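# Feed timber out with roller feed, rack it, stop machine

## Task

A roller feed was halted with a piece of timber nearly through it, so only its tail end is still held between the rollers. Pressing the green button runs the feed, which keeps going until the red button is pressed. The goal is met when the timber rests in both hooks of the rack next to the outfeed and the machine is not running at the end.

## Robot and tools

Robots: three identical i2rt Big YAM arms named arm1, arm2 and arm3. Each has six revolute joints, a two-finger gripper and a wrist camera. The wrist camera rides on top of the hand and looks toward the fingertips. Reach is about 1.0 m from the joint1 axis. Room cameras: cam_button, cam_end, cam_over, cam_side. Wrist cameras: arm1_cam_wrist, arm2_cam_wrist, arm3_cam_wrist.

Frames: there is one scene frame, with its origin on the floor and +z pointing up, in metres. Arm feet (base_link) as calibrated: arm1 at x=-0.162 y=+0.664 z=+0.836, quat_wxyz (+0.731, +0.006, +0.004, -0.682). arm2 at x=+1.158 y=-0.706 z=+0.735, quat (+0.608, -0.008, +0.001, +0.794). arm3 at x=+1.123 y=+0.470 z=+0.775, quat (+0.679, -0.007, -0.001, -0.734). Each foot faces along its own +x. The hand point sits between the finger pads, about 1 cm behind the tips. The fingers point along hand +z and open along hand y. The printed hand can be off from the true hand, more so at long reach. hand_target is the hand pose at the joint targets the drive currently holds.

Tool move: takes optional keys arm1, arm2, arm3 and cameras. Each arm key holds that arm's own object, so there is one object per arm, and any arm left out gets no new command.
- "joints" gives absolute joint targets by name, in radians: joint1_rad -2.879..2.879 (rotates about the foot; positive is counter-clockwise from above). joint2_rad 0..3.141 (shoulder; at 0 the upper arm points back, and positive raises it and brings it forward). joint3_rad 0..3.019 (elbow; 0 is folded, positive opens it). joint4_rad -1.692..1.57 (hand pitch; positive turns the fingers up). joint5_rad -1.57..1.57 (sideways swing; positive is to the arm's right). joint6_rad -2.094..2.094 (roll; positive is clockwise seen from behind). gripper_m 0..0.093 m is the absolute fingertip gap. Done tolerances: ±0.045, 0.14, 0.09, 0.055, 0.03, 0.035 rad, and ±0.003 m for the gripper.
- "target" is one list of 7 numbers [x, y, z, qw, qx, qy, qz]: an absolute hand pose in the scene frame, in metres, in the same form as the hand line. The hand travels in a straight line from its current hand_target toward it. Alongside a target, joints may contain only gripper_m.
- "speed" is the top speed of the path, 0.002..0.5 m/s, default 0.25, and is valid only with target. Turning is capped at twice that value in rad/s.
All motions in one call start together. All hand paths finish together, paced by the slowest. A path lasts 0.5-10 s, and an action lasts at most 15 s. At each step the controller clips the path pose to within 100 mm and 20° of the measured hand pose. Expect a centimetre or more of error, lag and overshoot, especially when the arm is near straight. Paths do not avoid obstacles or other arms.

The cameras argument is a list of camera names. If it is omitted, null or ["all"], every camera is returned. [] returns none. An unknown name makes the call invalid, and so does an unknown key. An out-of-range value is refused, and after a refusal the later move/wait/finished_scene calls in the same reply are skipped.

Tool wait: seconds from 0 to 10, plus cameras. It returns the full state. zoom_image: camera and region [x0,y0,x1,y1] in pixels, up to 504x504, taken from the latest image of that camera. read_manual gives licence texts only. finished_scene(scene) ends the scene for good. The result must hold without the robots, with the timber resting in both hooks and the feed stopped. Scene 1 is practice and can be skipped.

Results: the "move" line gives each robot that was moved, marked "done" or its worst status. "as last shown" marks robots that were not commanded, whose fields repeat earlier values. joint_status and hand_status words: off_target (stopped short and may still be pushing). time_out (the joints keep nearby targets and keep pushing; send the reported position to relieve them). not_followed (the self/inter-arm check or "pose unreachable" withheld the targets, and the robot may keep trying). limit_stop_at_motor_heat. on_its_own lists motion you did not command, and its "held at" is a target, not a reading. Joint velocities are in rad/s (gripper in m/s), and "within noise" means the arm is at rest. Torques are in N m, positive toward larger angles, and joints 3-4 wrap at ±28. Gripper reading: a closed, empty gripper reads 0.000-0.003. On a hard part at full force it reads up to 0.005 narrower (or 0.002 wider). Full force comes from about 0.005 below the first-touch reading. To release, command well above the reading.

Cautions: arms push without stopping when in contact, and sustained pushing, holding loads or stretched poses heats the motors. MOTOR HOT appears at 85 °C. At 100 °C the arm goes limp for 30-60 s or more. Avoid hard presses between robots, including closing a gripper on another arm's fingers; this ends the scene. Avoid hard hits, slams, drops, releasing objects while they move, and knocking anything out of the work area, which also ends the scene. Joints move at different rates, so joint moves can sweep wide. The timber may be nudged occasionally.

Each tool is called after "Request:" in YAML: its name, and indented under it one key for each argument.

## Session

Request:
move:

Scene clock: 0.00 s.
Joint torques (N m): no reading
Heat: arm1: hottest joint2_rad 29 °C; arm2: hottest joint1_rad 26 °C; arm3: hottest joint1_rad 28 °C.
Joint velocities: within noise
arm1.joint_positions: joint1_rad=+0.094 joint2_rad=+0.644 joint3_rad=+1.563 joint4_rad=-1.437 joint5_rad=-0.263 joint6_rad=-0.181 gripper_m=+0.09396
arm1.joint_status: not commanded
arm1.hand: x=-0.0869 y=+0.4653 z=+1.4305 quat_wxyz=(-0.427, -0.443, -0.741, +0.270) (m; scene frame)
arm1.hand_target: x=-0.0874 y=+0.4684 z=+1.4387 quat_wxyz=(-0.433, -0.439, -0.737, +0.277) (m; scene frame)
arm1.hand_status: not commanded
arm2.joint_positions: joint1_rad=+0.318 joint2_rad=+0.337 joint3_rad=+1.587 joint4_rad=-1.564 joint5_rad=+0.060 joint6_rad=+0.055 gripper_m=+0.09396
arm2.joint_status: not commanded
arm2.hand: x=+1.1380 y=-0.6587 z=+1.3411 quat_wxyz=(-0.285, +0.696, -0.420, -0.507) (m; scene frame)
arm2.hand_target: x=+1.1401 y=-0.6620 z=+1.3462 quat_wxyz=(-0.288, +0.692, -0.418, -0.514) (m; scene frame)
arm2.hand_status: not commanded
arm3.joint_positions: joint1_rad=-0.839 joint2_rad=+0.572 joint3_rad=+1.457 joint4_rad=-1.426 joint5_rad=-0.274 joint6_rad=+0.619 gripper_m=+0.09396
arm3.joint_status: not commanded
arm3.hand: x=+1.0077 y=+0.3249 z=+1.3418 quat_wxyz=(-0.390, -0.858, -0.083, +0.325) (m; scene frame)
arm3.hand_target: x=+1.0097 y=+0.3264 z=+1.3520 quat_wxyz=(-0.395, -0.851, -0.084, +0.334) (m; scene frame)
arm3.hand_status: not commanded
pictures: arm1_cam_wrist, arm2_cam_wrist, arm3_cam_wrist, cam_button, cam_end, cam_over, cam_side

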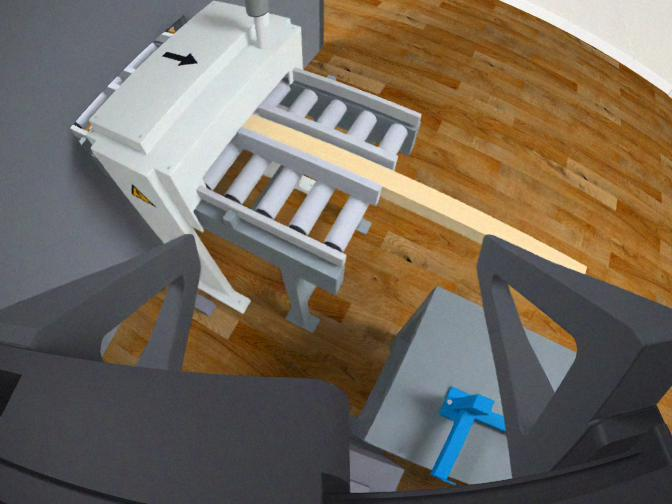

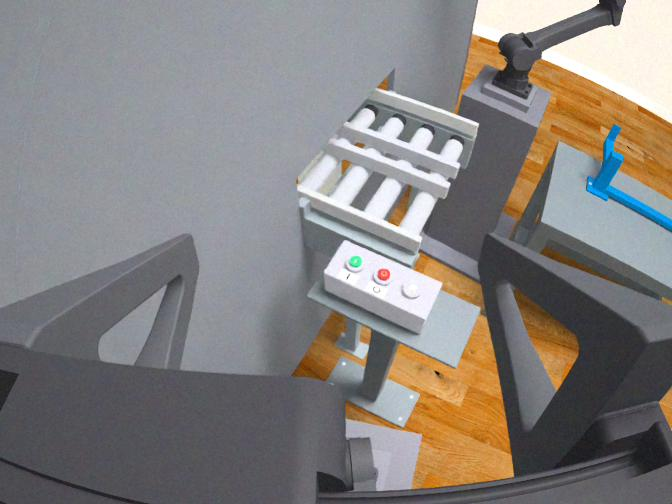

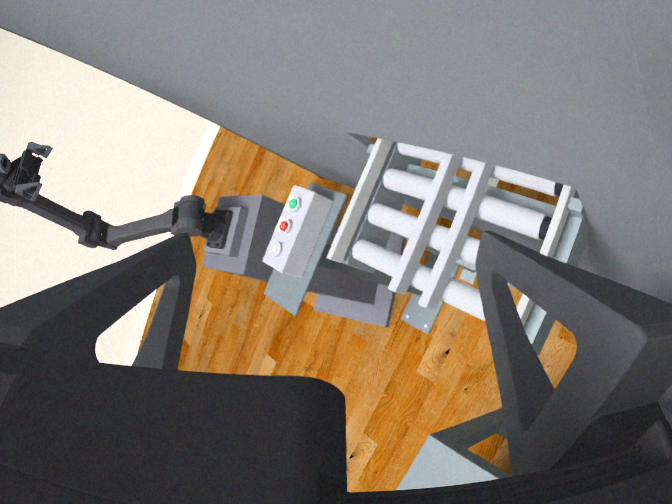

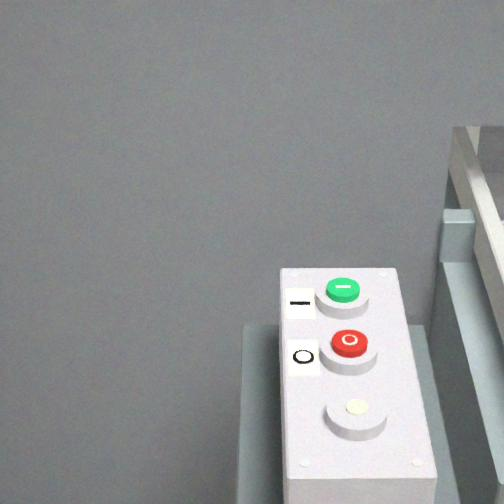

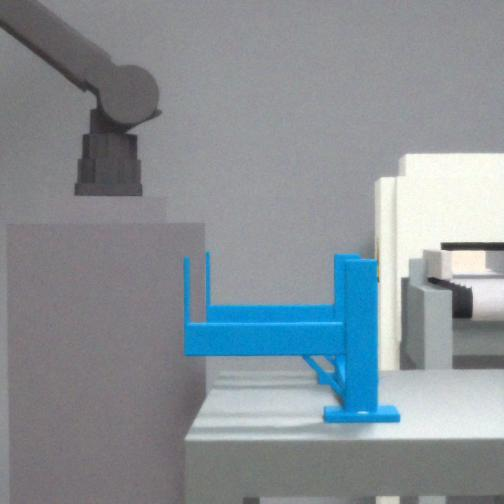

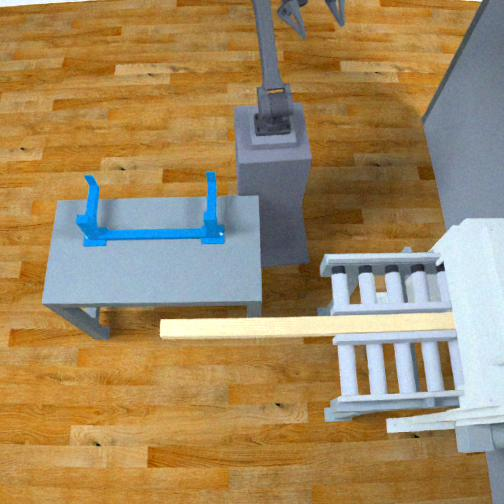

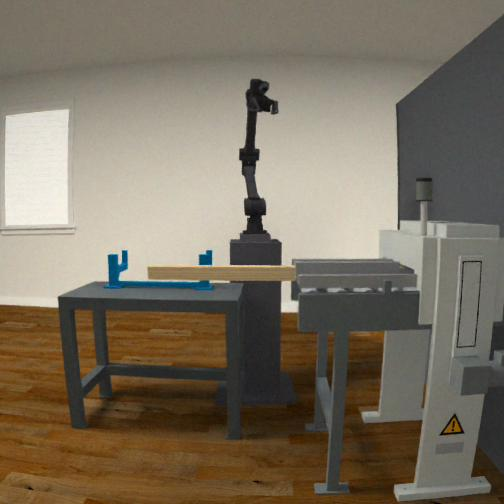

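Request:
move:
  arm1: {"target":[-0.06,0.12,1.1,0,1,0,0],"speed":0.4}
  arm2: {"target":[1.02,-0.35,1.02,0,0.7071,-0.7071,0],"speed":0.3,"joints":{"gripper_m":0.0}}
  cameras: ["arm2_cam_wrist"]

Request:
move:
  arm1: {"target":[-0.04,-0.02,0.85,0,1,0,0],"speed":0.3}
  cameras: ["arm1_cam_wrist","cam_over","cam_side"]

Scene clock: 4.03 s.
Joint torques (N m): arm1=[-0.26 -20.89 13.59 -0.17 0 0.08] | arm2=[0.44 -9.11 12.42 -0.34 0 0.17] | arm3=[0.5 4.54 6.76 1.94 -0.03 -0.05]
Heat: arm1: hottest joint2_rad 29 °C; arm2: hottest joint1_rad 26 °C; arm3: hottest joint1_rad 28 °C.
move: arm1 off_target; arm2 off_target
Joint velocities: within noise
arm1.joint_positions: joint1_rad=+0.123 joint2_rad=+1.771 joint3_rad=+1.800 joint4_rad=-1.620 joint5_rad=+0.007 joint6_rad=+1.749 gripper_m=+0.09396
arm1.joint_status: not commanded
arm1.hand: x=-0.0606 y=+0.1296 z=+1.0818 quat_wxyz=(+0.017, -1.000, -0.007, +0.004) (m; scene frame)
arm1.hand_target: x=-0.0602 y=+0.1208 z=+1.0998 quat_wxyz=(+0.000, -1.000, +0.000, +0.000) (m; scene frame)
arm1.hand_status: off_target (0.021 m and 2.2 deg from the pose sent, 0.479 m and 127.4 deg at the start)
arm2.joint_positions: joint1_rad=+0.097 joint2_rad=+1.315 joint3_rad=+1.314 joint4_rad=-1.604 joint5_rad=-0.006 joint6_rad=+0.352 gripper_m=+0.00017
arm2.joint_status: all done
arm2.hand: x=+1.0262 y=-0.3608 z=+0.9982 quat_wxyz=(+0.009, +0.710, -0.704, +0.022) (m; scene frame)
arm2.hand_target: x=+1.0204 y=-0.3510 z=+1.0197 quat_wxyz=(+0.000, +0.707, -0.707, +0.000) (m; scene frame)
arm2.hand_status: off_target (0.025 m and 2.8 deg from the pose sent, 0.461 m and 75.7 deg at the start)
arm3: as last shown
pictures: arm2_cam_wrist

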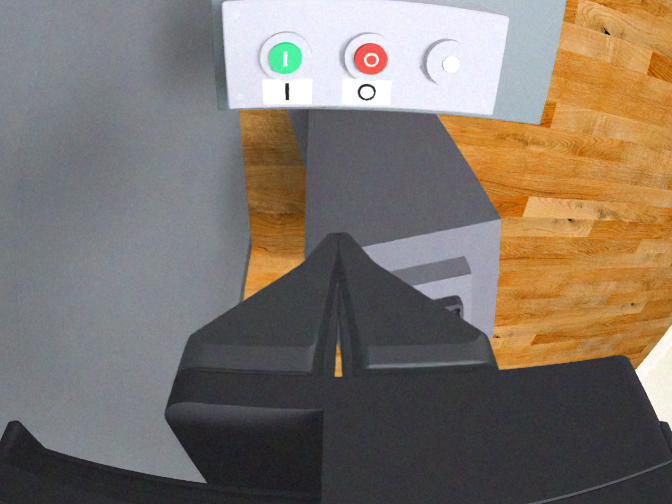

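Scene clock: 5.87 s.
Joint torques (N m): arm1=[0.62 -27.34 12.6 0.54 0.02 -0.05] | arm2=[0.26 -8.94 12.49 -0.25 -0.02 0.16] | arm3=[0.5 4.48 6.78 1.92 -0.03 -0.05]
Heat: arm1: hottest joint2_rad 29 °C; arm2: hottest joint1_rad 26 °C; arm3: hottest joint1_rad 28 °C.
move: arm1 off_target
Joint velocities: within noise
arm1.joint_positions: joint1_rad=+0.116 joint2_rad=+2.281 joint3_rad=+1.973 joint4_rad=-1.294 joint5_rad=+0.007 joint6_rad=+1.749 gripper_m=+0.09396
arm1.joint_status: not commanded
arm1.hand: x=-0.0384 y=-0.0010 z=+0.8383 quat_wxyz=(+0.022, -1.000, -0.004, +0.005) (m; scene frame)
arm1.hand_target: x=-0.0403 y=-0.0190 z=+0.8504 quat_wxyz=(+0.000, -1.000, +0.000, +0.000) (m; scene frame)
arm1.hand_status: off_target (0.022 m and 2.6 deg from the pose sent, 0.277 m and 2.1 deg at the start)
arm2, arm3: as last shown
pictures: arm1_cam_wrist, cam_over, cam_side

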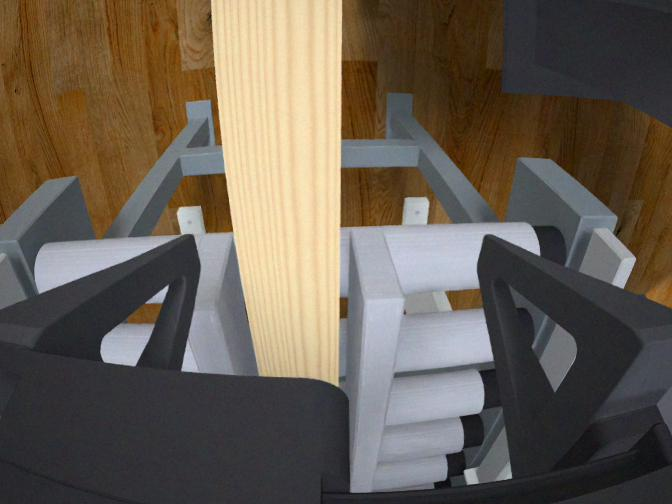

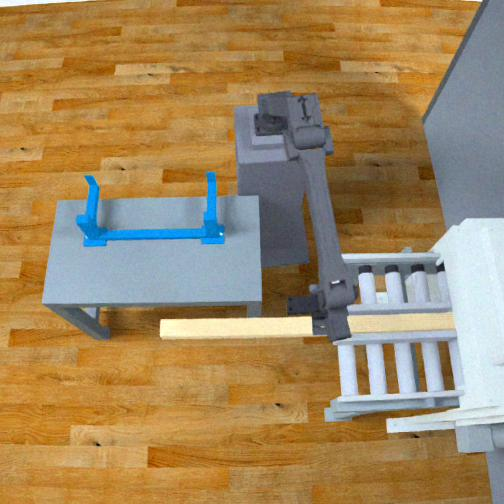

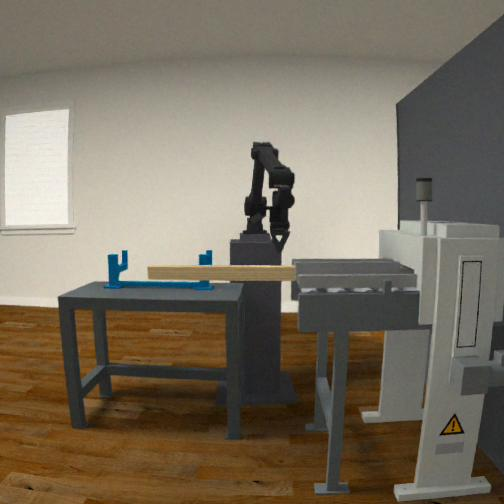

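Request:
move:
  arm1: {"target":[-0.04,-0.02,0.732,0,1,0,0],"speed":0.15}
  arm2: {"target":[0.997,-0.338,0.862,0,0.7071,-0.7071,0],"speed":0.2}
  cameras: ["arm1_cam_wrist","arm2_cam_wrist","cam_button","cam_side"]

Request:
zoom_image:
  camera: "cam_side"
  region: [120, 220, 320, 300]

Scene clock: 7.60 s.
Joint torques (N m): arm1=[0.44 -28.16 8.29 0.84 0.03 -0.05] | arm2=[0.38 -10.23 7.09 0.65 0.03 0.13] | arm3=[0.5 4.48 6.76 1.92 -0.03 -0.05]
Heat: arm1: hottest joint2_rad 30 °C; arm2: hottest joint1_rad 26 °C; arm3: hottest joint1_rad 28 °C.
move: arm1 done; arm2 done
Joint velocities: within noise
arm1.joint_positions: joint1_rad=+0.116 joint2_rad=+2.420 joint3_rad=+1.957 joint4_rad=-1.095 joint5_rad=+0.007 joint6_rad=+1.749 gripper_m=+0.09396
arm1.joint_status: not commanded
arm1.hand: x=-0.0346 y=-0.0184 z=+0.7395 quat_wxyz=(+0.001, -1.000, -0.004, +0.001) (m; scene frame)
arm1.hand_target: x=-0.0400 y=-0.0199 z=+0.7320 quat_wxyz=(+0.000, -1.000, +0.000, +0.000) (m; scene frame)
arm1.hand_status: done (0.009 m and 0.5 deg from the pose sent, 0.108 m and 2.6 deg at the start)
arm2.joint_positions: joint1_rad=+0.139 joint2_rad=+1.429 joint3_rad=+1.081 joint4_rad=-1.201 joint5_rad=-0.006 joint6_rad=+0.398 gripper_m=+0.00017
arm2.joint_status: not commanded
arm2.hand: x=+1.0001 y=-0.3361 z=+0.8682 quat_wxyz=(-0.002, +0.708, -0.706, -0.003) (m; scene frame)
arm2.hand_target: x=+0.9970 y=-0.3381 z=+0.8621 quat_wxyz=(+0.000, +0.707, -0.707, +0.000) (m; scene frame)
arm2.hand_status: done (0.007 m and 0.5 deg from the pose sent, 0.141 m and 2.8 deg at the start)
arm3: as last shown
pictures: arm1_cam_wrist, arm2_cam_wrist, cam_button, cam_side

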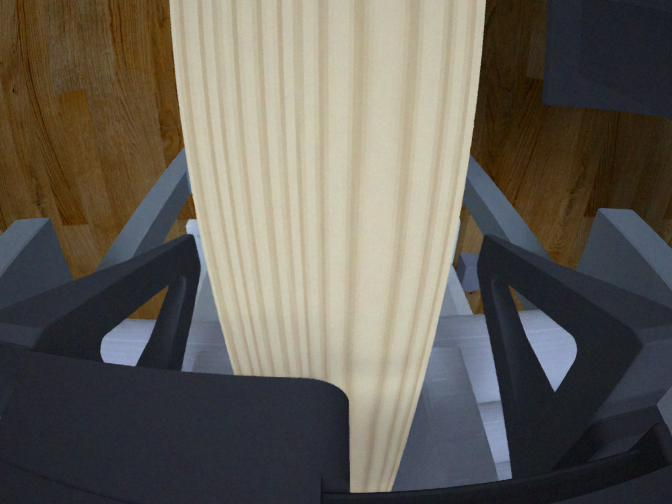

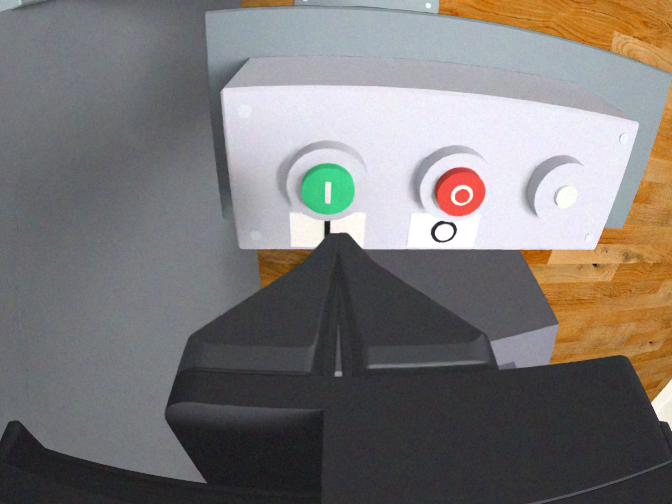

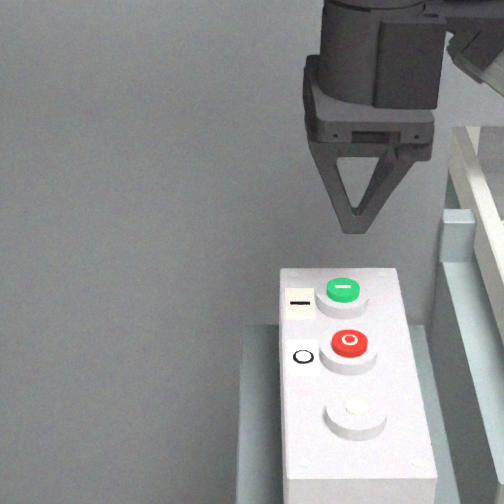

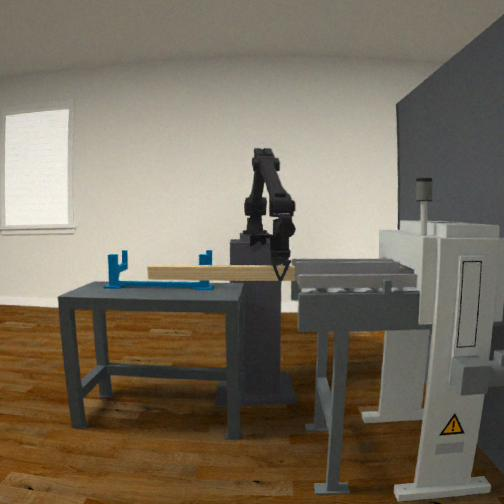

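Scaled by 2.520 from the camera's 504x504 image, which has a finer 720x720 frame.

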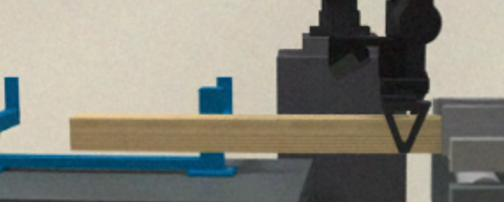

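Request:
move:
  arm1: {"joints":{"gripper_m":0.04}}
  arm2: {"target":[0.999,-0.342,0.83,0,0.7071,-0.7071,0],"speed":0.1}
  cameras: ["arm1_cam_wrist","arm2_cam_wrist"]

Scene clock: 8.70 s.
Joint torques (N m): arm1=[0.79 -27.16 8.09 0.55 0.02 -0.02] | arm2=[0.85 -8.29 6.68 0.69 0.02 0.14] | arm3=[0.5 4.54 6.76 1.92 -0.03 -0.05]
Heat: arm1: hottest joint2_rad 30 °C; arm2: hottest joint1_rad 26 °C; arm3: hottest joint1_rad 28 °C.
move: arm1 off_target; arm2 off_target
Joint velocities: within noise
arm1.joint_positions: joint1_rad=+0.116 joint2_rad=+2.420 joint3_rad=+1.957 joint4_rad=-1.088 joint5_rad=+0.006 joint6_rad=+1.749 gripper_m=+0.04948
arm1.joint_status: gripper_m off_target (ended at +0.04951, target +0.04000)
arm1.hand: x=-0.0345 y=-0.0201 z=+0.7395 quat_wxyz=(-0.003, -1.000, -0.004, +0.000) (m; scene frame)
arm1.hand_target: x=-0.0401 y=-0.0198 z=+0.7320 quat_wxyz=(+0.000, -1.000, +0.000, +0.000) (m; scene frame)
arm1.hand_status: not commanded
arm2.joint_positions: joint1_rad=+0.139 joint2_rad=+1.445 joint3_rad=+1.020 joint4_rad=-1.111 joint5_rad=-0.006 joint6_rad=+0.398 gripper_m=+0.00017
arm2.joint_status: not commanded
arm2.hand: x=+1.0011 y=-0.3381 z=+0.8410 quat_wxyz=(-0.004, +0.708, -0.706, -0.009) (m; scene frame)
arm2.hand_target: x=+0.9991 y=-0.3421 z=+0.8302 quat_wxyz=(+0.000, +0.707, -0.707, +0.000) (m; scene frame)
arm2.hand_status: off_target (0.012 m and 1.2 deg from the pose sent, 0.039 m and 0.4 deg at the start)
arm3: as last shown
pictures: arm1_cam_wrist, arm2_cam_wrist

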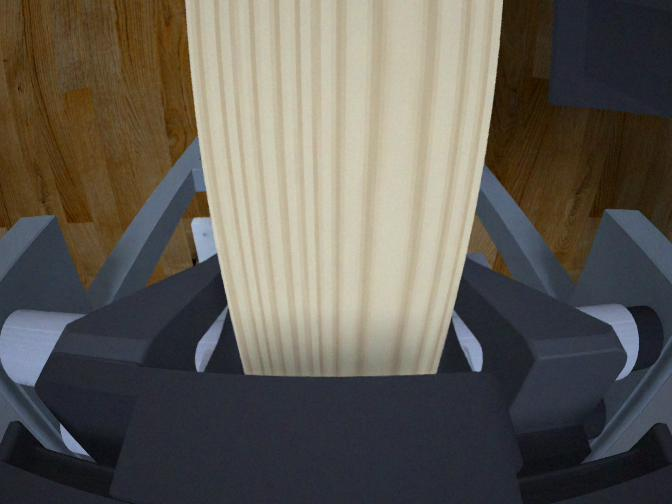

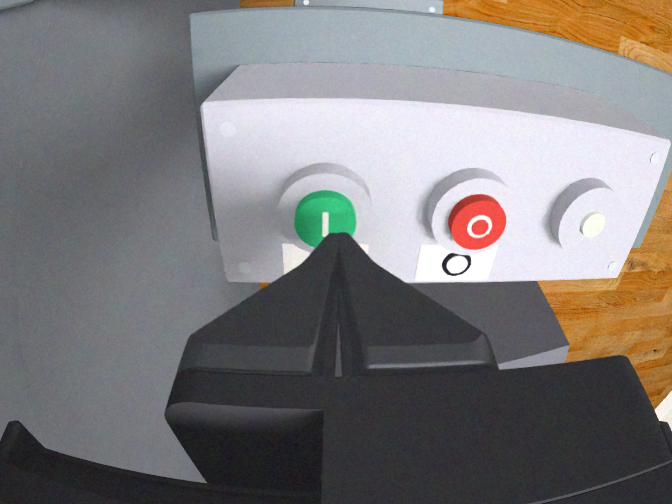

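Request:
move:
  arm2: {"target":[0.993,-0.343,0.795,0,0.7071,-0.7071,0],"speed":0.08}
  cameras: ["cam_over","cam_button","cam_side"]

Request:
move:
  arm1: {"target":[-0.12,-0.018,0.76,0,1,0,0],"speed":0.08}
  cameras: ["cam_over","cam_side"]

Scene clock: 10.33 s.
Joint torques (N m): arm1=[5.13 -27.52 8.13 0.61 -0.49 0.59] | arm2=[0.79 -7 5.49 1.28 0.01 0.18] | arm3=[0.56 4.48 6.78 1.94 -0.03 -0.05]
Heat: arm1: hottest joint2_rad 30 °C; arm2: hottest joint1_rad 26 °C; arm3: hottest joint1_rad 28 °C.
move: arm2 off_target
Joint velocities: within noise
arm1.joint_positions: joint1_rad=+0.060 joint2_rad=+2.420 joint3_rad=+1.956 joint4_rad=-1.088 joint5_rad=+0.019 joint6_rad=+1.693 gripper_m=+0.04955
arm1.joint_status: not commanded
arm1.hand: x=-0.0751 y=-0.0260 z=+0.7388 quat_wxyz=(-0.003, -1.000, -0.004, +0.007) (m; scene frame)
arm1.hand_target: x=-0.0399 y=-0.0199 z=+0.7321 quat_wxyz=(+0.000, -1.000, +0.000, +0.000) (m; scene frame)
arm1.hand_status: not commanded
arm2.joint_positions: joint1_rad=+0.151 joint2_rad=+1.475 joint3_rad=+0.986 joint4_rad=-1.027 joint5_rad=-0.004 joint6_rad=+0.413 gripper_m=+0.00017
arm2.joint_status: not commanded
arm2.hand: x=+0.9951 y=-0.3348 z=+0.8183 quat_wxyz=(-0.008, +0.707, -0.707, -0.018) (m; scene frame)
arm2.hand_target: x=+0.9937 y=-0.3438 z=+0.7962 quat_wxyz=(+0.000, +0.707, -0.707, +0.000) (m; scene frame)
arm2.hand_status: off_target (0.025 m and 2.3 deg from the pose sent, 0.047 m and 1.2 deg at the start)
arm3: as last shown
pictures: cam_button, cam_over, cam_side

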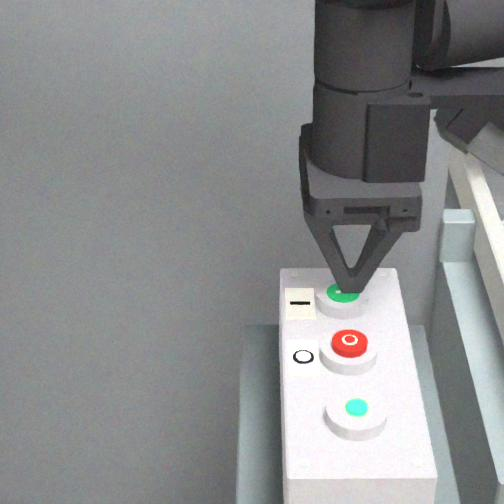

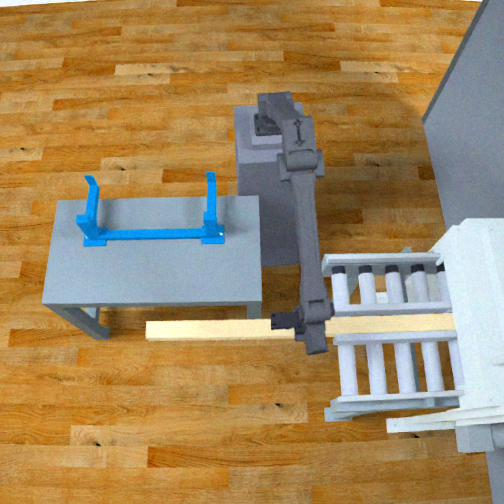

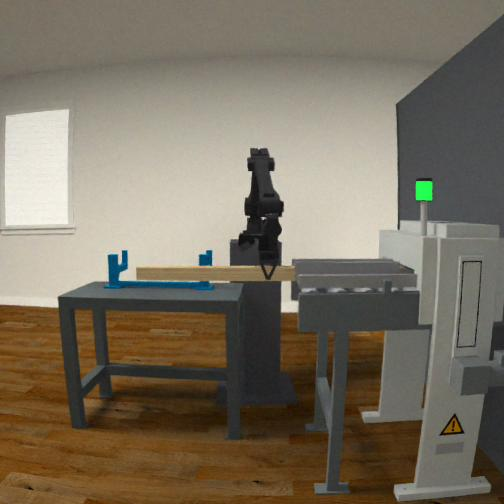

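Scene clock: 12.00 s.
Joint torques (N m): arm1=[1.55 -32.03 8.55 -0.16 0.49 -0.26] | arm2=[0.73 -7.06 5.48 1.24 0.02 0.14] | arm3=[0.5 4.54 6.76 1.92 -0.03 -0.06]
Heat: arm1: hottest joint2_rad 31 °C; arm2: hottest joint1_rad 26 °C; arm3: hottest joint1_rad 28 °C.
move: arm1 off_target
Joint velocities: within noise
arm1.joint_positions: joint1_rad=-0.015 joint2_rad=+2.405 joint3_rad=+1.893 joint4_rad=-1.088 joint5_rad=-0.007 joint6_rad=+1.656 gripper_m=+0.04955
arm1.joint_status: not commanded
arm1.hand: x=-0.1241 y=-0.0069 z=+0.7281 quat_wxyz=(+0.022, -1.000, +0.015, -0.004) (m; scene frame)
arm1.hand_target: x=-0.1200 y=-0.0176 z=+0.7595 quat_wxyz=(+0.000, -1.000, +0.000, +0.000) (m; scene frame)
arm1.hand_status: off_target (0.034 m and 3.1 deg from the pose sent, 0.050 m and 1.0 deg at the start)
arm2, arm3: as last shown
pictures: cam_over, cam_side

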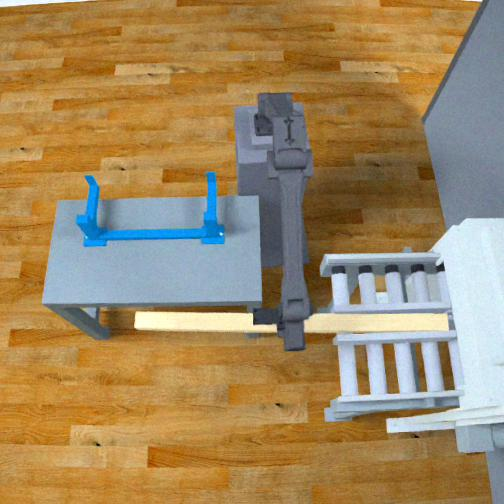

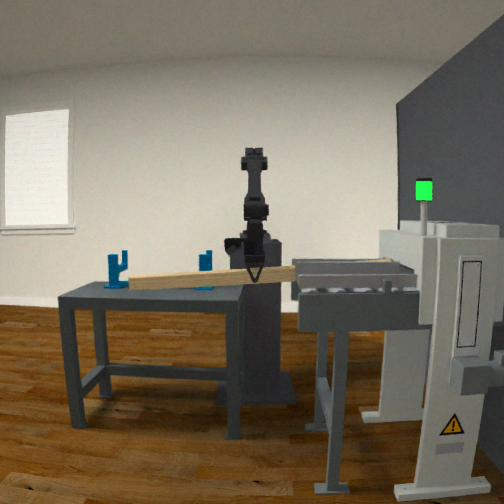

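Request:
move:
  arm2: {"target":[0.995,-0.343,0.86,0,0.7071,-0.7071,0],"speed":0.2}
  arm1: {"target":[-0.14,-0.035,0.83,0,1,0,0],"speed":0.15}
  cameras: []

Request:
move:
  arm2: {"target":[1.05,-0.344,0.84,0,0.7071,-0.7071,0],"speed":0.15}
  arm1: {"target":[-0.17,-0.035,0.92,0,1,0,0],"speed":0.15}
  cameras: ["arm2_cam_wrist","cam_side","cam_over"]

Scene clock: 13.37 s.
Joint torques (N m): arm1=[-0.38 -36.01 13.55 -2.25 0.12 -0.46] | arm2=[0.44 -10.58 11.11 -0.24 -0.03 0.11] | arm3=[0.5 4.54 6.76 1.94 -0.03 -0.05]
Heat: arm1: hottest joint2_rad 32 °C; arm2: hottest joint1_rad 26 °C; arm3: hottest joint1_rad 28 °C.
move: arm1 off_target; arm2 off_target
Joint velocities: within noise
arm1.joint_positions: joint1_rad=-0.029 joint2_rad=+2.399 joint3_rad=+1.942 joint4_rad=-1.183 joint5_rad=+0.005 joint6_rad=+1.643 gripper_m=+0.04955
arm1.joint_status: not commanded
arm1.hand: x=-0.1358 y=-0.0063 z=+0.7490 quat_wxyz=(+0.042, -0.999, +0.015, +0.004) (m; scene frame)
arm1.hand_target: x=-0.1399 y=-0.0316 z=+0.8278 quat_wxyz=(-0.002, -1.000, +0.000, +0.001) (m; scene frame)
arm1.hand_status: off_target (0.086 m and 5.2 deg from the pose sent, 0.107 m and 3.1 deg at the start)
arm2.joint_positions: joint1_rad=+0.151 joint2_rad=+1.440 joint3_rad=+1.008 joint4_rad=-1.176 joint5_rad=-0.004 joint6_rad=+0.413 gripper_m=+0.00017
arm2.joint_status: not commanded
arm2.hand: x=+1.0054 y=-0.3588 z=+0.8390 quat_wxyz=(+0.009, +0.707, -0.707, +0.024) (m; scene frame)
arm2.hand_target: x=+0.9954 y=-0.3438 z=+0.8602 quat_wxyz=(+0.000, +0.707, -0.707, +0.000) (m; scene frame)
arm2.hand_status: off_target (0.028 m and 3.0 deg from the pose sent, 0.043 m and 2.3 deg at the start)
arm3: as last shown
pictures: none
No camera images: "cameras" was empty.

Scene clock: 14.90 s.
Joint torques (N m): arm1=[0.03 -35.49 15.69 -1.09 0.16 -0.09] | arm2=[-0.21 -10.93 6.61 0.57 -0.04 -0.04] | arm3=[0.56 4.54 6.76 1.92 -0.03 -0.05]
Heat: arm1: hottest joint2_rad 32 °C; arm2: hottest joint1_rad 26 °C; arm3: hottest joint1_rad 28 °C.
move: arm1 off_target; arm2 done
Joint velocities: within noise
arm1.joint_positions: joint1_rad=-0.080 joint2_rad=+2.309 joint3_rad=+1.944 joint4_rad=-1.342 joint5_rad=+0.001 joint6_rad=+1.571 gripper_m=+0.04955
arm1.joint_status: not commanded
arm1.hand: x=-0.1689 y=+0.0143 z=+0.8117 quat_wxyz=(+0.075, -0.997, +0.005, -0.001) (m; scene frame)
arm1.hand_target: x=-0.1697 y=-0.0195 z=+0.9020 quat_wxyz=(+0.000, -1.000, +0.000, +0.000) (m; scene frame)
arm1.hand_status: off_target (0.119 m and 8.7 deg from the pose sent, 0.177 m and 5.2 deg at the start; pose on its path clipped on 42 of 46 steps)
arm2.joint_positions: joint1_rad=+0.029 joint2_rad=+1.418 joint3_rad=+0.985 joint4_rad=-1.136 joint5_rad=-0.006 joint6_rad=+0.299 gripper_m=+0.00017
arm2.joint_status: not commanded
arm2.hand: x=+1.0480 y=-0.3423 z=+0.8386 quat_wxyz=(+0.002, +0.704, -0.710, +0.006) (m; scene frame)
arm2.hand_target: x=+1.0500 y=-0.3440 z=+0.8400 quat_wxyz=(+0.000, +0.707, -0.707, +0.000) (m; scene frame)
arm2.hand_status: done (0.003 m and 0.9 deg from the pose sent, 0.047 m and 3.0 deg at the start)
arm3.joint_positions: joint1_rad=-0.839 joint2_rad=+0.572 joint3_rad=+1.457 joint4_rad=-1.426 joint5_rad=-0.274 joint6_rad=+0.619 gripper_m=+0.09396
arm3.joint_status: not commanded
arm3.hand: x=+1.0077 y=+0.3249 z=+1.3418 quat_wxyz=(-0.390, -0.858, -0.083, +0.325) (m; scene frame)
arm3.hand_target: x=+1.0097 y=+0.3264 z=+1.3520 quat_wxyz=(-0.395, -0.851, -0.084, +0.334) (m; scene frame)
arm3.hand_status: not commanded
pictures: arm2_cam_wrist, cam_over, cam_side

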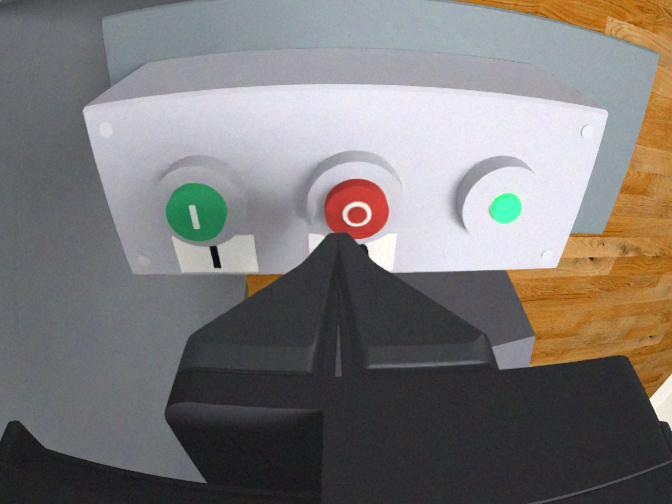

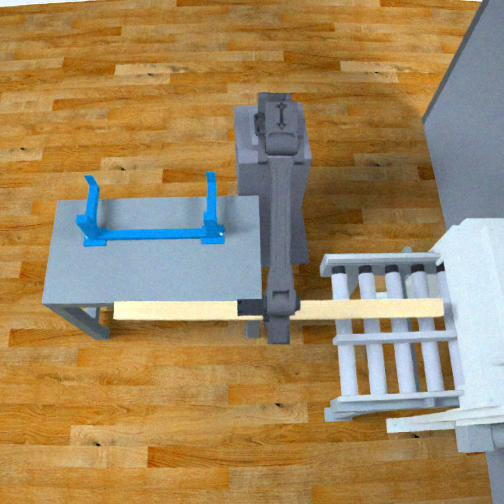

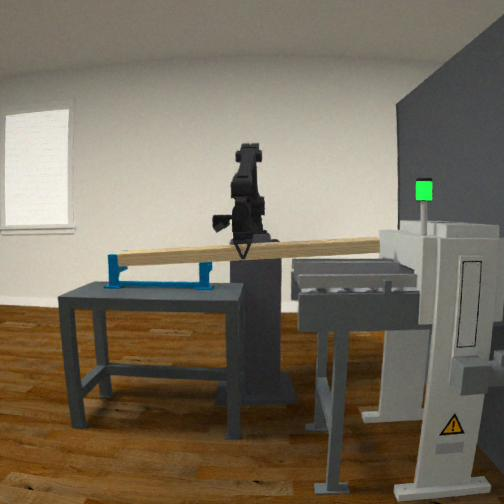

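Request:
move:
  arm2: {"target":[1.058,-0.346,0.795,0,0.7071,-0.7071,0],"speed":0.08}
  arm1: {"target":[-0.24,0.04,1.0,0,0.999,0,-0.04],"speed":0.2}
  cameras: ["cam_button","cam_side"]

Request:
move:
  arm1: {"target":[-0.38,0.15,1.05,0,0.999,0,-0.04],"speed":0.25}
  cameras: ["cam_over","cam_side","cam_end"]

Scene clock: 16.57 s.
Joint torques (N m): arm1=[0.97 -29.39 11.77 -0.43 0.3 -0.11] | arm2=[-1.26 -6.65 5.16 1.36 0.11 -0.08] | arm3=[0.44 4.54 6.76 1.92 -0.03 -0.05]
Heat: arm1: hottest joint2_rad 33 °C; arm2: hottest joint1_rad 26 °C; arm3: hottest joint1_rad 28 °C.
move: arm1 off_target; arm2 off_target
Joint velocities: within noise
arm1.joint_positions: joint1_rad=-0.178 joint2_rad=+2.051 joint3_rad=+1.879 joint4_rad=-1.448 joint5_rad=+0.077 joint6_rad=+1.478 gripper_m=+0.04955
arm1.joint_status: not commanded
arm1.hand: x=-0.2431 y=+0.0465 z=+0.9511 quat_wxyz=(+0.036, -0.999, +0.007, +0.035) (m; scene frame)
arm1.hand_target: x=-0.2398 y=+0.0414 z=+0.9991 quat_wxyz=(+0.000, -0.999, +0.000, +0.040) (m; scene frame)
arm1.hand_status: off_target (0.049 m and 4.3 deg from the pose sent, 0.203 m and 9.8 deg at the start; pose on its path clipped on 15 of 47 steps)
arm2.joint_positions: joint1_rad=+0.020 joint2_rad=+1.418 joint3_rad=+0.921 joint4_rad=-1.023 joint5_rad=-0.010 joint6_rad=+0.281 gripper_m=+0.00017
arm2.joint_status: not commanded
arm2.hand: x=+1.0504 y=-0.3405 z=+0.8173 quat_wxyz=(-0.008, +0.708, -0.706, -0.017) (m; scene frame)
arm2.hand_target: x=+1.0580 y=-0.3471 z=+0.7962 quat_wxyz=(+0.000, +0.707, -0.707, +0.000) (m; scene frame)
arm2.hand_status: off_target (0.024 m and 2.1 deg from the pose sent, 0.045 m and 0.9 deg at the start)
arm3: as last shown
pictures: cam_button, cam_side

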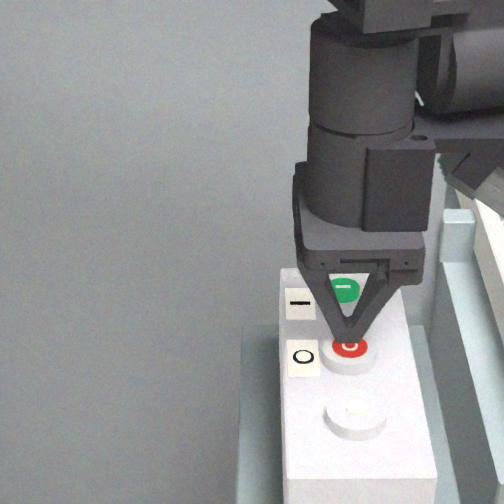

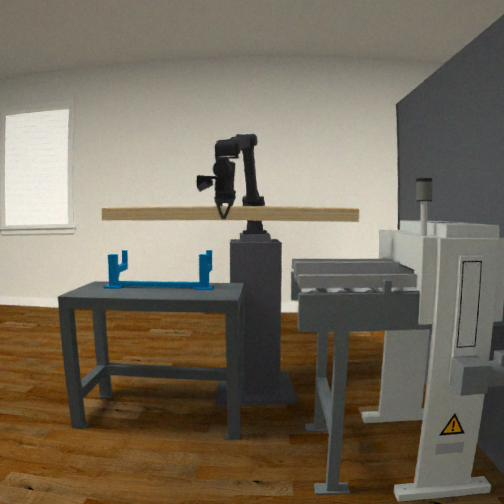

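Scene clock: 18.33 s.
Joint torques (N m): arm1=[-0.09 -26.99 11.6 -0.27 0.26 -0.1] | arm2=[-0.97 -6.3 5.19 1.37 0.11 -0.09] | arm3=[0.5 4.54 6.78 1.92 -0.03 -0.05]
Heat: arm1: hottest joint2_rad 33 °C; arm2: hottest joint1_rad 26 °C; arm3: hottest joint1_rad 28 °C.
move: arm1 off_target
Joint velocities: within noise
arm1.joint_positions: joint1_rad=-0.451 joint2_rad=+1.827 joint3_rad=+1.683 joint4_rad=-1.450 joint5_rad=+0.066 joint6_rad=+1.197 gripper_m=+0.04955
arm1.joint_status: not commanded
arm1.hand: x=-0.3800 y=+0.1503 z=+1.0075 quat_wxyz=(+0.031, -0.999, +0.003, +0.025) (m; scene frame)
arm1.hand_target: x=-0.3796 y=+0.1509 z=+1.0490 quat_wxyz=(+0.000, -0.999, +0.000, +0.040) (m; scene frame)
arm1.hand_status: off_target (0.042 m and 3.9 deg from the pose sent, 0.198 m and 4.3 deg at the start)
arm2, arm3: as last shown
pictures: cam_end, cam_over, cam_side

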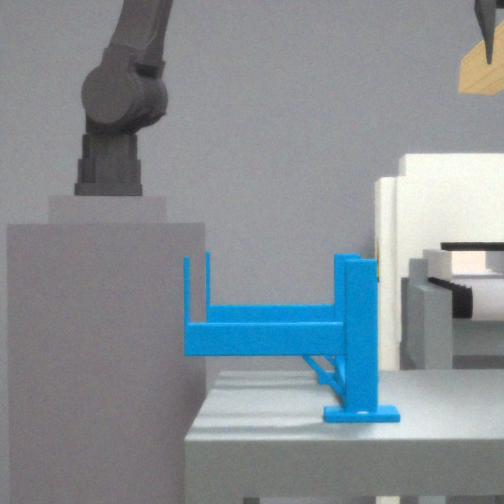

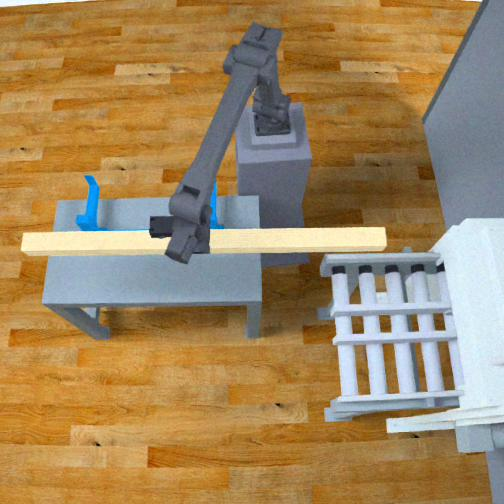

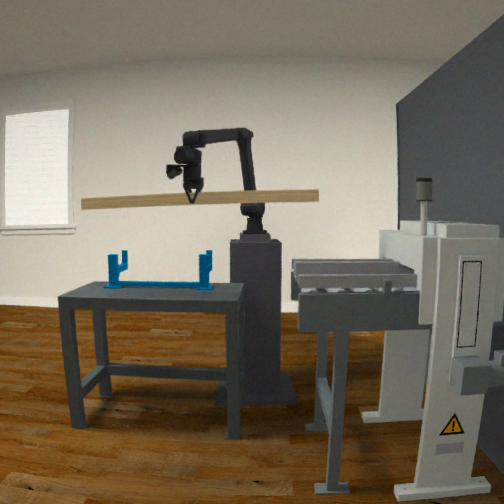

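Request:
move:
  arm1: {"target":[-0.6,0.41,1.02,0,0.998,0,-0.06],"speed":0.25}
  arm2: {"target":[1.058,-0.37,0.95,0,0.7071,-0.7071,0],"speed":0.2}
  cameras: ["cam_over","cam_side","cam_end","cam_button"]

Scene clock: 20.93 s.
Joint torques (N m): arm1=[0.73 -23.36 11.47 0.68 0.21 -0.09] | arm2=[0.09 -8.29 11.88 -0.24 0.11 0.05] | arm3=[0.5 4.54 6.76 1.92 -0.03 -0.05]
Heat: arm1: hottest joint2_rad 33 °C; arm2: hottest joint1_rad 26 °C; arm3: hottest joint1_rad 28 °C.
move: arm1 off_target; arm2 off_target
Joint velocities: within noise
arm1.joint_positions: joint1_rad=-1.103 joint2_rad=+1.659 joint3_rad=+1.374 joint4_rad=-1.271 joint5_rad=+0.047 joint6_rad=+0.544 gripper_m=+0.04955
arm1.joint_status: not commanded
arm1.hand: x=-0.5900 y=+0.4168 z=+0.9806 quat_wxyz=(+0.024, -1.000, +0.003, +0.018) (m; scene frame)
arm1.hand_target: x=-0.5988 y=+0.4107 z=+1.0198 quat_wxyz=(+0.000, -0.998, +0.000, +0.060) (m; scene frame)
arm1.hand_status: off_target (0.041 m and 5.6 deg from the pose sent, 0.341 m and 5.3 deg at the start)
arm2.joint_positions: joint1_rad=+0.020 joint2_rad=+1.249 joint3_rad=+1.071 joint4_rad=-1.429 joint5_rad=-0.010 joint6_rad=+0.281 gripper_m=+0.00017
arm2.joint_status: not commanded
arm2.hand: x=+1.0620 y=-0.3835 z=+0.9283 quat_wxyz=(+0.013, +0.707, -0.707, +0.022) (m; scene frame)
arm2.hand_target: x=+1.0582 y=-0.3709 z=+0.9498 quat_wxyz=(+0.000, +0.707, -0.707, +0.000) (m; scene frame)
arm2.hand_status: off_target (0.026 m and 2.9 deg from the pose sent, 0.136 m and 2.1 deg at the start)
arm3: as last shown
pictures: cam_button, cam_end, cam_over, cam_side

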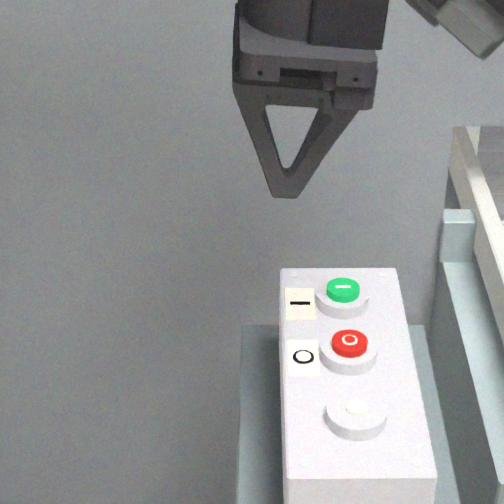

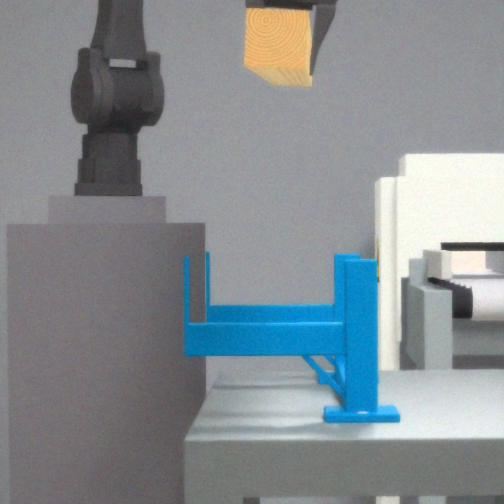

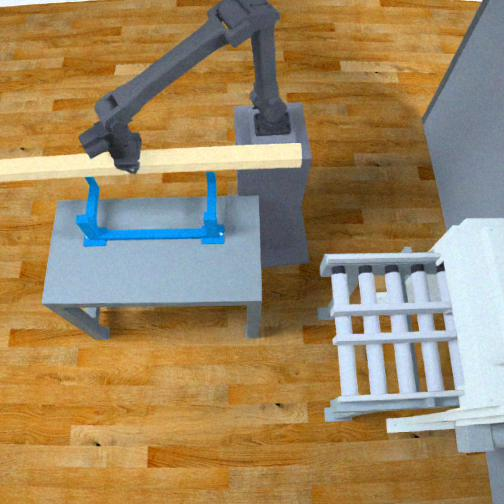

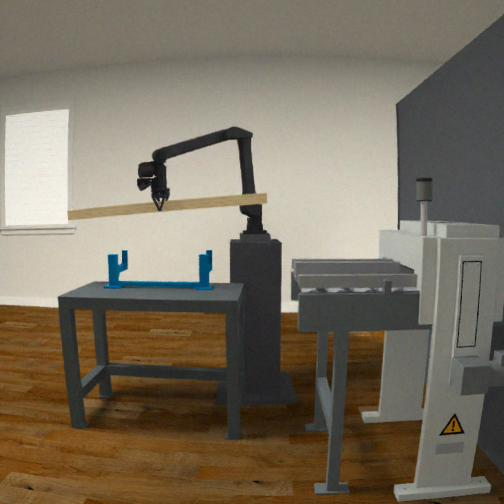

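Request:
move:
  arm1: {"target":[-0.628,0.412,0.85,0,0.998,0,-0.06],"speed":0.12}
  cameras: ["cam_side","cam_end"]

Request:
zoom_image:
  camera: "cam_side"
  region: [40, 180, 280, 310]

Scene clock: 23.27 s.
Joint torques (N m): arm1=[-0.15 -24.12 8.95 0.88 0.2 -0.15] | arm2=[0.15 -8.23 11.9 -0.21 0.1 0.08] | arm3=[0.5 4.54 6.75 1.92 -0.03 -0.05]
Heat: arm1: hottest joint2_rad 33 °C; arm2: hottest joint1_rad 26 °C; arm3: hottest joint1_rad 28 °C.
move: arm1 off_target
Joint velocities: within noise
arm1.joint_positions: joint1_rad=-1.120 joint2_rad=+1.889 joint3_rad=+1.211 joint4_rad=-0.867 joint5_rad=+0.045 joint6_rad=+0.521 gripper_m=+0.04955
arm1.joint_status: not commanded
arm1.hand: x=-0.6070 y=+0.4187 z=+0.8153 quat_wxyz=(+0.021, -1.000, +0.000, +0.021) (m; scene frame)
arm1.hand_target: x=-0.6270 y=+0.4126 z=+0.8499 quat_wxyz=(+0.000, -0.998, +0.000, +0.060) (m; scene frame)
arm1.hand_status: off_target (0.041 m and 5.0 deg from the pose sent, 0.136 m and 5.6 deg at the start)
arm2, arm3: as last shown
arm2.hand: x=+1.0620 y=-0.3836 z=+0.9283 quat_wxyz=(+0.013, +0.707, -0.707, +0.022) (m; scene frame)
arm2.hand_target: x=+1.0582 y=-0.3710 z=+0.9498 quat_wxyz=(+0.000, +0.707, -0.707, +0.000) (m; scene frame)
pictures: cam_end, cam_side

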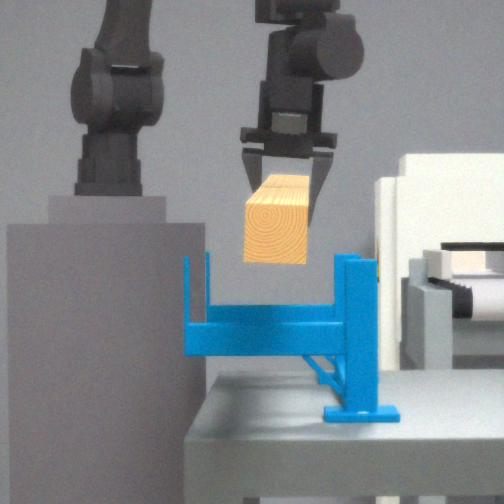

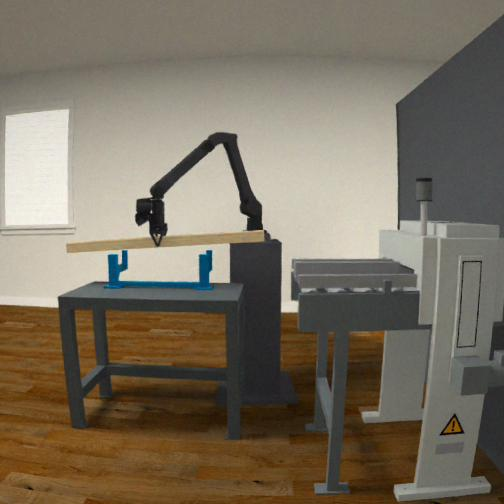

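Scaled by 2.100 from the camera's 504x504 image, which has a finer 720x720 frame.

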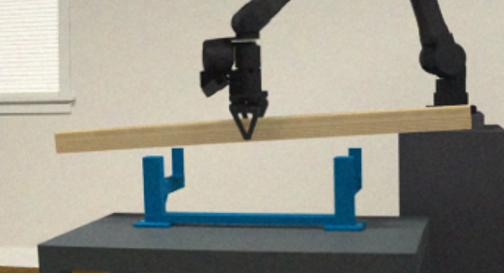

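Request:
move:
  arm1: {"target":[-0.635,0.412,0.783,0,0.999,0,-0.035],"speed":0.07}
  cameras: ["cam_side","cam_end"]

Request:
zoom_image:
  camera: "cam_side"
  region: [40, 180, 280, 310]

Scene clock: 24.97 s.
Joint torques (N m): arm1=[0.26 -25.05 9.33 0.9 0.09 -0.12] | arm2=[-0.09 -8.23 11.9 -0.17 0.11 0.06] | arm3=[0.5 4.48 6.76 1.94 -0.03 -0.05]
Heat: arm1: hottest joint2_rad 34 °C; arm2: hottest joint1_rad 26 °C; arm3: hottest joint1_rad 28 °C.
move: arm1 off_target
Joint velocities: within noise
arm1.joint_positions: joint1_rad=-1.133 joint2_rad=+2.022 joint3_rad=+1.211 joint4_rad=-0.777 joint5_rad=+0.022 joint6_rad=+0.510 gripper_m=+0.04955
arm1.joint_status: not commanded
arm1.hand: x=-0.6067 y=+0.4229 z=+0.7509 quat_wxyz=(+0.021, -1.000, +0.001, -0.003) (m; scene frame)
arm1.hand_target: x=-0.6338 y=+0.4128 z=+0.7835 quat_wxyz=(+0.000, -0.999, +0.000, +0.035) (m; scene frame)
arm1.hand_status: off_target (0.044 m and 5.0 deg from the pose sent, 0.043 m and 2.8 deg at the start)
arm2, arm3: as last shown
pictures: cam_end, cam_side

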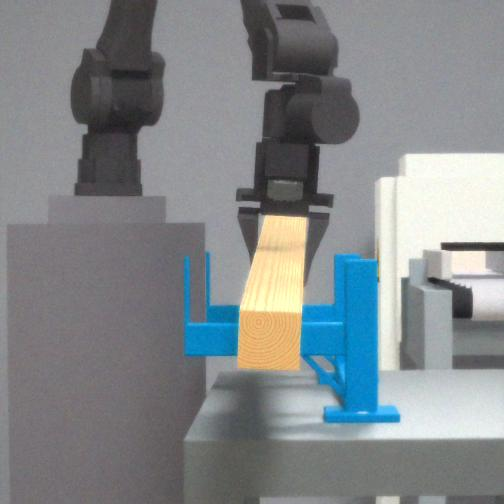

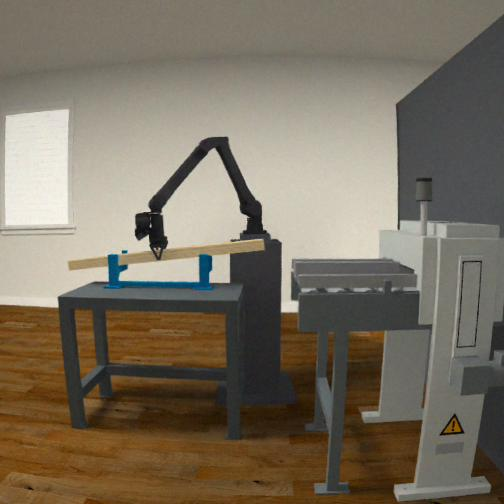

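Scaled by 2.100 from the camera's 504x504 image, which has a finer 720x720 frame.

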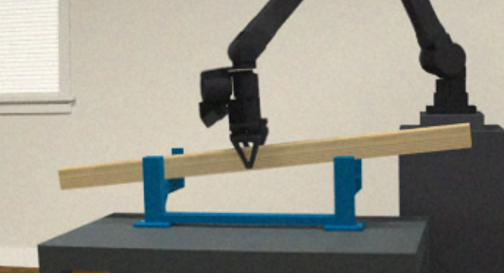

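Request:
move:
  arm1: {"target":[-0.625,0.408,0.735,0,1,0,0.0],"speed":0.06}
  cameras: ["cam_side","cam_end"]

Request:
zoom_image:
  camera: "cam_side"
  region: [40, 180, 280, 310]

Scene clock: 26.40 s.
Joint torques (N m): arm1=[0.15 -21.25 10.04 0.31 -0.3 -0.12] | arm2=[0.15 -8.35 11.9 -0.23 0.1 0.06] | arm3=[0.5 4.54 6.76 1.92 -0.03 -0.05]
Heat: arm1: hottest joint2_rad 34 °C; arm2: hottest joint1_rad 26 °C; arm3: hottest joint1_rad 28 °C.
move: arm1 off_target
Joint velocities: within noise
arm1.joint_positions: joint1_rad=-1.133 joint2_rad=+2.076 joint3_rad=+1.217 joint4_rad=-0.741 joint5_rad=-0.004 joint6_rad=+0.512 gripper_m=+0.04955
arm1.joint_status: not commanded
arm1.hand: x=-0.6044 y=+0.4196 z=+0.7255 quat_wxyz=(+0.013, -1.000, +0.002, -0.015) (m; scene frame)
arm1.hand_target: x=-0.6244 y=+0.4083 z=+0.7358 quat_wxyz=(+0.000, -1.000, +0.000, +0.000) (m; scene frame)
arm1.hand_status: off_target (0.026 m and 2.3 deg from the pose sent, 0.028 m and 2.5 deg at the start)
arm2, arm3: as last shown
pictures: cam_end, cam_side

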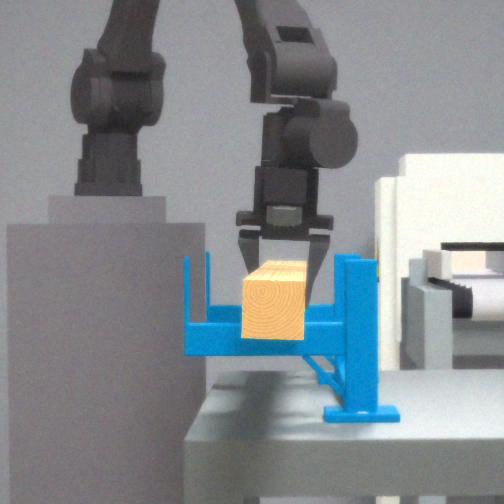

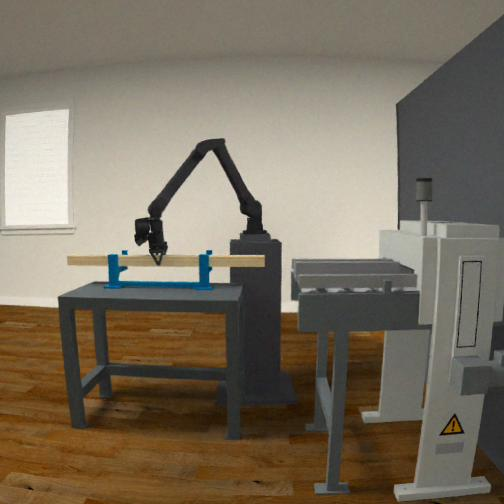

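Scaled by 2.100 from the camera's 504x504 image, which has a finer 720x720 frame.

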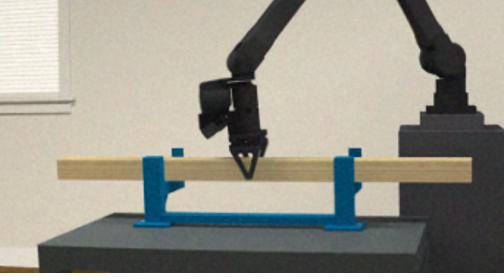

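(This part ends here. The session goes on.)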